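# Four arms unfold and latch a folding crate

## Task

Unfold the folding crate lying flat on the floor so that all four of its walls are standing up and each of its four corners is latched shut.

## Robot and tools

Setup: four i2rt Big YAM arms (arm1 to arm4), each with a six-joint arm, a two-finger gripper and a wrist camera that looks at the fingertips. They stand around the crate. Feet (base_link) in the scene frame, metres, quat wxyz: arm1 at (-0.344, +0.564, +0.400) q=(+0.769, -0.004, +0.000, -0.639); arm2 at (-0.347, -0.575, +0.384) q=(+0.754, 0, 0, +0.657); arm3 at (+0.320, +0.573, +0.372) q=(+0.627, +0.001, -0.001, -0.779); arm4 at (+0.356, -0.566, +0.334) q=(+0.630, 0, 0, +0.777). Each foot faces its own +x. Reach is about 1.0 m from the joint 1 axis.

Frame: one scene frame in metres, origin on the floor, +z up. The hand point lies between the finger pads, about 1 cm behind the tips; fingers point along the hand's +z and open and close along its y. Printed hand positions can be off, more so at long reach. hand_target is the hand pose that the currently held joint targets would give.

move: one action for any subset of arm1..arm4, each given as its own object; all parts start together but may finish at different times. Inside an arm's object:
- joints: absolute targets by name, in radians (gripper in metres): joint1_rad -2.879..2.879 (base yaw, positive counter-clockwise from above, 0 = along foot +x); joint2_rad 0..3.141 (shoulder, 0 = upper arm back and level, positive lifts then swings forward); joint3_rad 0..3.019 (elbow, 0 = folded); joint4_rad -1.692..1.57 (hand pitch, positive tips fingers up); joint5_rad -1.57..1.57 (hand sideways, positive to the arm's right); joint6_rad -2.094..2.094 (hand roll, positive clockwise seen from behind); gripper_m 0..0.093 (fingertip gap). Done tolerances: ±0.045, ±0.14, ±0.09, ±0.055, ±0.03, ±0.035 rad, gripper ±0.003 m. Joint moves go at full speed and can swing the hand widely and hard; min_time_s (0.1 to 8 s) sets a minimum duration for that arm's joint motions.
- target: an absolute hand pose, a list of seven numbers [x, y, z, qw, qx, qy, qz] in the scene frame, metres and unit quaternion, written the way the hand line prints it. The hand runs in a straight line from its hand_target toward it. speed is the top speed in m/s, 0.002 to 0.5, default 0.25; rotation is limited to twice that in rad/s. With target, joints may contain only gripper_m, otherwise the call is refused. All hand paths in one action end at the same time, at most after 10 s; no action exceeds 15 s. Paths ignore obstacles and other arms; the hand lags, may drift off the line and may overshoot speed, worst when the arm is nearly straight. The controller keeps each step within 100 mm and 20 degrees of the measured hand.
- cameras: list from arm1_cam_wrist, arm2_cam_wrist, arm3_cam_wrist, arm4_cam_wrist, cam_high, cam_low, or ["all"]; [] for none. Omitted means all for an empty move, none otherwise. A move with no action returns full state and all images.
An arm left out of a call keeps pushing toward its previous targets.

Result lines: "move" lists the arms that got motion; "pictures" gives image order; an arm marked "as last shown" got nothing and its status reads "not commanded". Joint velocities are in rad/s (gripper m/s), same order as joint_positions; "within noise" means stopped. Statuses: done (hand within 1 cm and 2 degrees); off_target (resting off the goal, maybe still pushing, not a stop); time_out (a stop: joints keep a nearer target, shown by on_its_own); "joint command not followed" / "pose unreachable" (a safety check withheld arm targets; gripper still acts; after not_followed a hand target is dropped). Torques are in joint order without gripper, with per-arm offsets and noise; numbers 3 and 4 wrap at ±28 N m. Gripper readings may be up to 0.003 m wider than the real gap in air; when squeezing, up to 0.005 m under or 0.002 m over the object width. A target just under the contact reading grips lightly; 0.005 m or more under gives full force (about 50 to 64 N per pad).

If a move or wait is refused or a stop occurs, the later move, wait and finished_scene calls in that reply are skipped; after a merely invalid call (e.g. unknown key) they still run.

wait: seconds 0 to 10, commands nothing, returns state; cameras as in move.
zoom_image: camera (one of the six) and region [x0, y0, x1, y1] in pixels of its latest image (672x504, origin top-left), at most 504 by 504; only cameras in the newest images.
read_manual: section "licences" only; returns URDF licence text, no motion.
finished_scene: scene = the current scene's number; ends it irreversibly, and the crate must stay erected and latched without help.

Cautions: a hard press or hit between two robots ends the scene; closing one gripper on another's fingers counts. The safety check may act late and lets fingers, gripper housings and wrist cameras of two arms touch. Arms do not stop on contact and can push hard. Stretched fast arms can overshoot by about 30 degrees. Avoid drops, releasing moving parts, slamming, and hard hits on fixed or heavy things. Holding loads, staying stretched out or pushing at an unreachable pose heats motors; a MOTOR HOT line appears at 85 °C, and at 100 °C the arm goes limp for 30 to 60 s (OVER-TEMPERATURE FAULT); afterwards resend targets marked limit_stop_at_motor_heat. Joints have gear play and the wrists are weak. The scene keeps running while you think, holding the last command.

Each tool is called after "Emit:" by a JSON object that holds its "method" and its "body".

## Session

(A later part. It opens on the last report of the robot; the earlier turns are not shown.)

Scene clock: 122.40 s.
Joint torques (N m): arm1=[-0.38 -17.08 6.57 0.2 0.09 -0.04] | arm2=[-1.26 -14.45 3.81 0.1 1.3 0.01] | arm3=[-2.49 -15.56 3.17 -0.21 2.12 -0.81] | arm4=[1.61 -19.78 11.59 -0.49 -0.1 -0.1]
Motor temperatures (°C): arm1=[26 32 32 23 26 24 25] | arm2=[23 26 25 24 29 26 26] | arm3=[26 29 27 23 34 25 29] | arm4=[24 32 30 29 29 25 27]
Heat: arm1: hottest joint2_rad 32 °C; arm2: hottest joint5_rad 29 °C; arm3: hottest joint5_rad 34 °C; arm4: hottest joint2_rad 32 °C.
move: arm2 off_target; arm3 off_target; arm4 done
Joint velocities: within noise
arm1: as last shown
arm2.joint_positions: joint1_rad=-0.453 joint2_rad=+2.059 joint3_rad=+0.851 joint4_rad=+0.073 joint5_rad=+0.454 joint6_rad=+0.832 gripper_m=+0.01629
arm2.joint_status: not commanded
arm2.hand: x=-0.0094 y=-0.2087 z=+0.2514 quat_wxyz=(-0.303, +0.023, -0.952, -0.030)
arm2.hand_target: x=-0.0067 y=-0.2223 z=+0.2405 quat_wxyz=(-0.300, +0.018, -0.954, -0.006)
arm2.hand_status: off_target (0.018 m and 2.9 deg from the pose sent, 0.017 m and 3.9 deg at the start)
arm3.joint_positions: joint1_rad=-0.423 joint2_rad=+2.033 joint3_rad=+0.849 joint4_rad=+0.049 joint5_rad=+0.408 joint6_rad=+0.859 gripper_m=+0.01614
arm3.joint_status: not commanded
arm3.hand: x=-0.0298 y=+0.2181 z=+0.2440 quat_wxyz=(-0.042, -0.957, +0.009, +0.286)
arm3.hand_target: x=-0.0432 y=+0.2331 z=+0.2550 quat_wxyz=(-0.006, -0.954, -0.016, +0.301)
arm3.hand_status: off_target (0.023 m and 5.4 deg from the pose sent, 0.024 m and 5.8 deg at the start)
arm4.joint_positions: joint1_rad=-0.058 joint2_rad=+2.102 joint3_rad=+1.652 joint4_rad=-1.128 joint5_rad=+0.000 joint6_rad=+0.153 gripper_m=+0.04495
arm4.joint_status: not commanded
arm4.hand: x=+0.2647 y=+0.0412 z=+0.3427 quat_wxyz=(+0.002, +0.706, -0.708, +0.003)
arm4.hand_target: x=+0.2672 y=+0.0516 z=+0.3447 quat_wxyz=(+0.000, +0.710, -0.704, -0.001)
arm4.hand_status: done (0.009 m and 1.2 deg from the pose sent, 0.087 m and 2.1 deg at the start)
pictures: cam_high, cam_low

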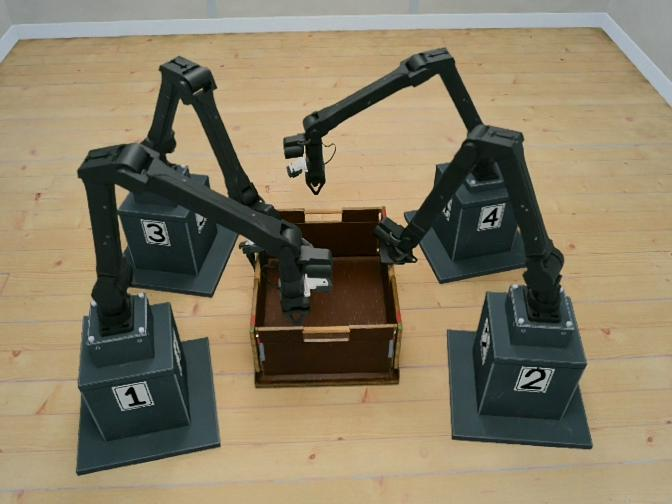

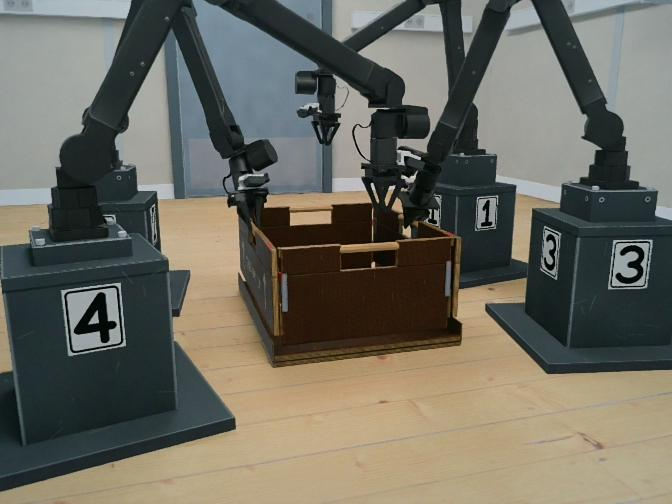

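Emit:
{"method": "move", "body": {"arm2": {"joints": {"gripper_m": 0.045}}, "arm3": {"joints": {"gripper_m": 0.045}}}}

Emit:
{"method": "move", "body": {"arm2": {"target": [-0.050, -0.218, 0.315, 0.3006, -0.0174, 0.9533, 0.0055], "speed": 0.15}, "arm3": {"target": [0.005, 0.229, 0.332, 0.0055, 0.9536, 0.0175, -0.3006], "speed": 0.15}, "cameras": ["cam_low", "cam_high"]}}

Emit:
{"method": "zoom_image", "body": {"camera": "cam_low", "region": [220, 180, 480, 380]}}

Emit:
{"method": "zoom_image", "body": {"camera": "cam_high", "region": [235, 195, 425, 395]}}

Scene clock: 125.50 s.
Joint torques (N m): arm1=[-0.21 -17.2 6.52 0.35 0.06 -0.02] | arm2=[-0.91 -15.44 3.7 0.49 0.52 0.01] | arm3=[-1.67 -14.56 3.02 0.69 0.64 -0.01] | arm4=[1.26 -19.6 11.69 -0.51 -0.1 -0.1]
Motor temperatures (°C): arm1=[26 31 32 23 26 24 24] | arm2=[23 26 25 24 29 26 26] | arm3=[26 29 27 23 34 25 29] | arm4=[24 32 30 29 29 25 27]
Heat: arm1: hottest joint3_rad 32 °C; arm2: hottest joint5_rad 29 °C; arm3: hottest joint5_rad 34 °C; arm4: hottest joint2_rad 32 °C.
move: arm2 done; arm3 done
Joint velocities: within noise
arm1, arm4: as last shown
arm2.joint_positions: joint1_rad=-0.459 joint2_rad=+2.073 joint3_rad=+0.851 joint4_rad=+0.062 joint5_rad=+0.474 joint6_rad=+0.832 gripper_m=+0.04489
arm2.joint_status: all done
arm2.hand: x=-0.0082 y=-0.2179 z=+0.2454 quat_wxyz=(-0.304, +0.021, -0.952, -0.013)
arm2.hand_target: x=-0.0056 y=-0.2236 z=+0.2403 quat_wxyz=(-0.301, +0.016, -0.954, -0.005)
arm2.hand_status: not commanded
arm3.joint_positions: joint1_rad=-0.434 joint2_rad=+2.027 joint3_rad=+0.849 joint4_rad=+0.019 joint5_rad=+0.450 joint6_rad=+0.781 gripper_m=+0.04491
arm3.joint_status: all done
arm3.hand: x=-0.0351 y=+0.2308 z=+0.2466 quat_wxyz=(-0.006, -0.956, -0.022, +0.294)
arm3.hand_target: x=-0.0417 y=+0.2352 z=+0.2540 quat_wxyz=(-0.002, -0.954, -0.018, +0.298)
arm3.hand_status: not commanded
pictures: none

Scene clock: 126.87 s.
Joint torques (N m): arm1=[-0.79 -17.49 6.45 0.18 0.11 -0.01] | arm2=[0.44 -16.56 4.25 0.44 0.55 0.11] | arm3=[-0.15 -12.51 3.52 0.49 0.62 0.19] | arm4=[1.26 -19.66 11.69 -0.51 -0.1 -0.1]
Motor temperatures (°C): arm1=[26 31 32 23 26 24 24] | arm2=[23 26 25 24 29 26 26] | arm3=[26 29 27 23 34 25 29] | arm4=[24 32 30 29 28 25 27]
Heat: arm1: hottest joint3_rad 32 °C; arm2: hottest joint5_rad 29 °C; arm3: hottest joint5_rad 34 °C; arm4: hottest joint2_rad 32 °C.
move: arm2 done; arm3 done
Joint velocities: within noise
arm1, arm4: as last shown
arm2.joint_positions: joint1_rad=-0.376 joint2_rad=+1.872 joint3_rad=+0.792 joint4_rad=-0.157 joint5_rad=+0.510 joint6_rad=+0.916 gripper_m=+0.04492
arm2.joint_status: not commanded
arm2.hand: x=-0.0500 y=-0.2219 z=+0.3062 quat_wxyz=(-0.296, +0.026, -0.955, +0.003)
arm2.hand_target: x=-0.0499 y=-0.2175 z=+0.3149 quat_wxyz=(-0.301, +0.023, -0.953, -0.004)
arm2.hand_status: done (0.010 m and 1.5 deg from the pose sent, 0.081 m and 1.1 deg at the start)
arm3.joint_positions: joint1_rad=-0.365 joint2_rad=+1.775 joint3_rad=+0.803 joint4_rad=-0.204 joint5_rad=+0.493 joint6_rad=+0.857 gripper_m=+0.04492
arm3.joint_status: not commanded
arm3.hand: x=-0.0053 y=+0.2276 z=+0.3326 quat_wxyz=(-0.008, -0.953, -0.015, +0.304)
arm3.hand_target: x=+0.0010 y=+0.2315 z=+0.3319 quat_wxyz=(-0.003, -0.953, -0.017, +0.301)
arm3.hand_status: done (0.010 m and 0.5 deg from the pose sent, 0.094 m and 0.9 deg at the start)
pictures: cam_high, cam_low

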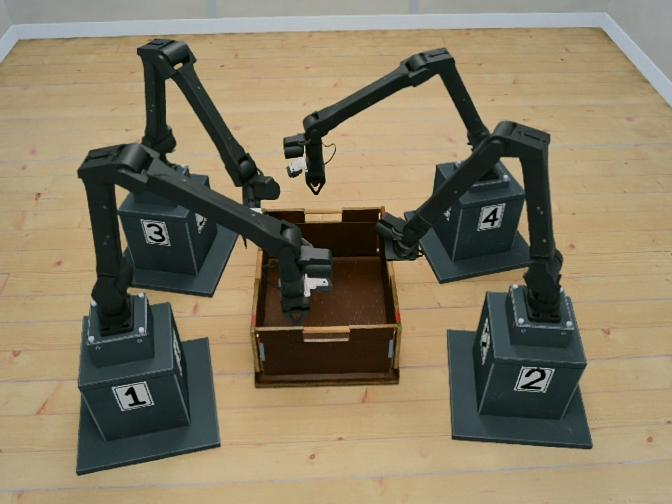

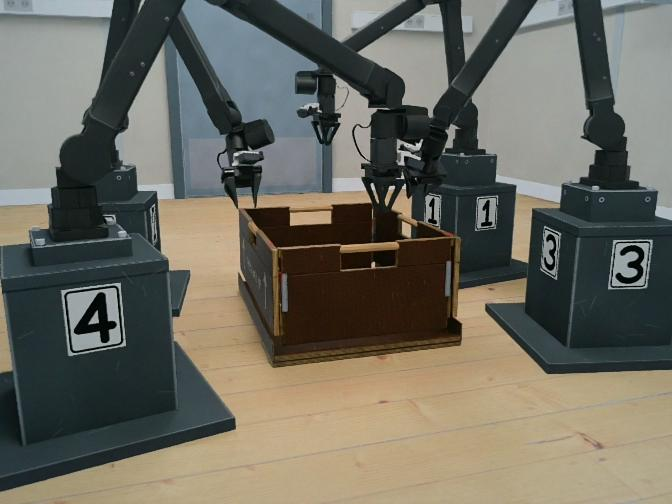

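Scaled by 1.938 from the camera's image (finer frame: 960x720).

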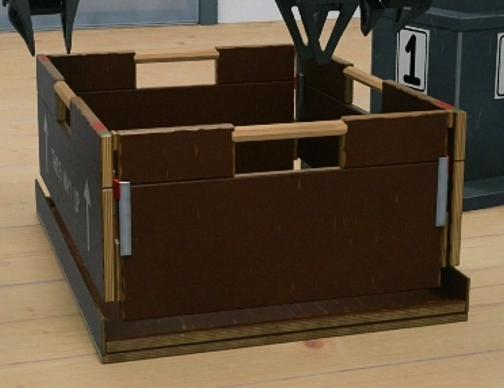

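Scaled by 2.520 from the camera's image (finer frame: 960x720).

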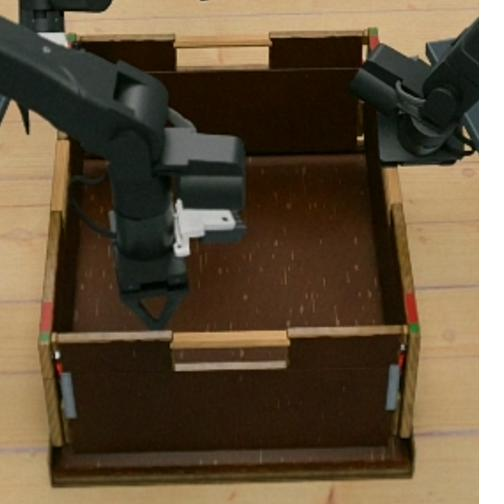

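Emit:
{"method": "finished_scene", "body": {"scene": 2}}

The scene is finished: the task was done.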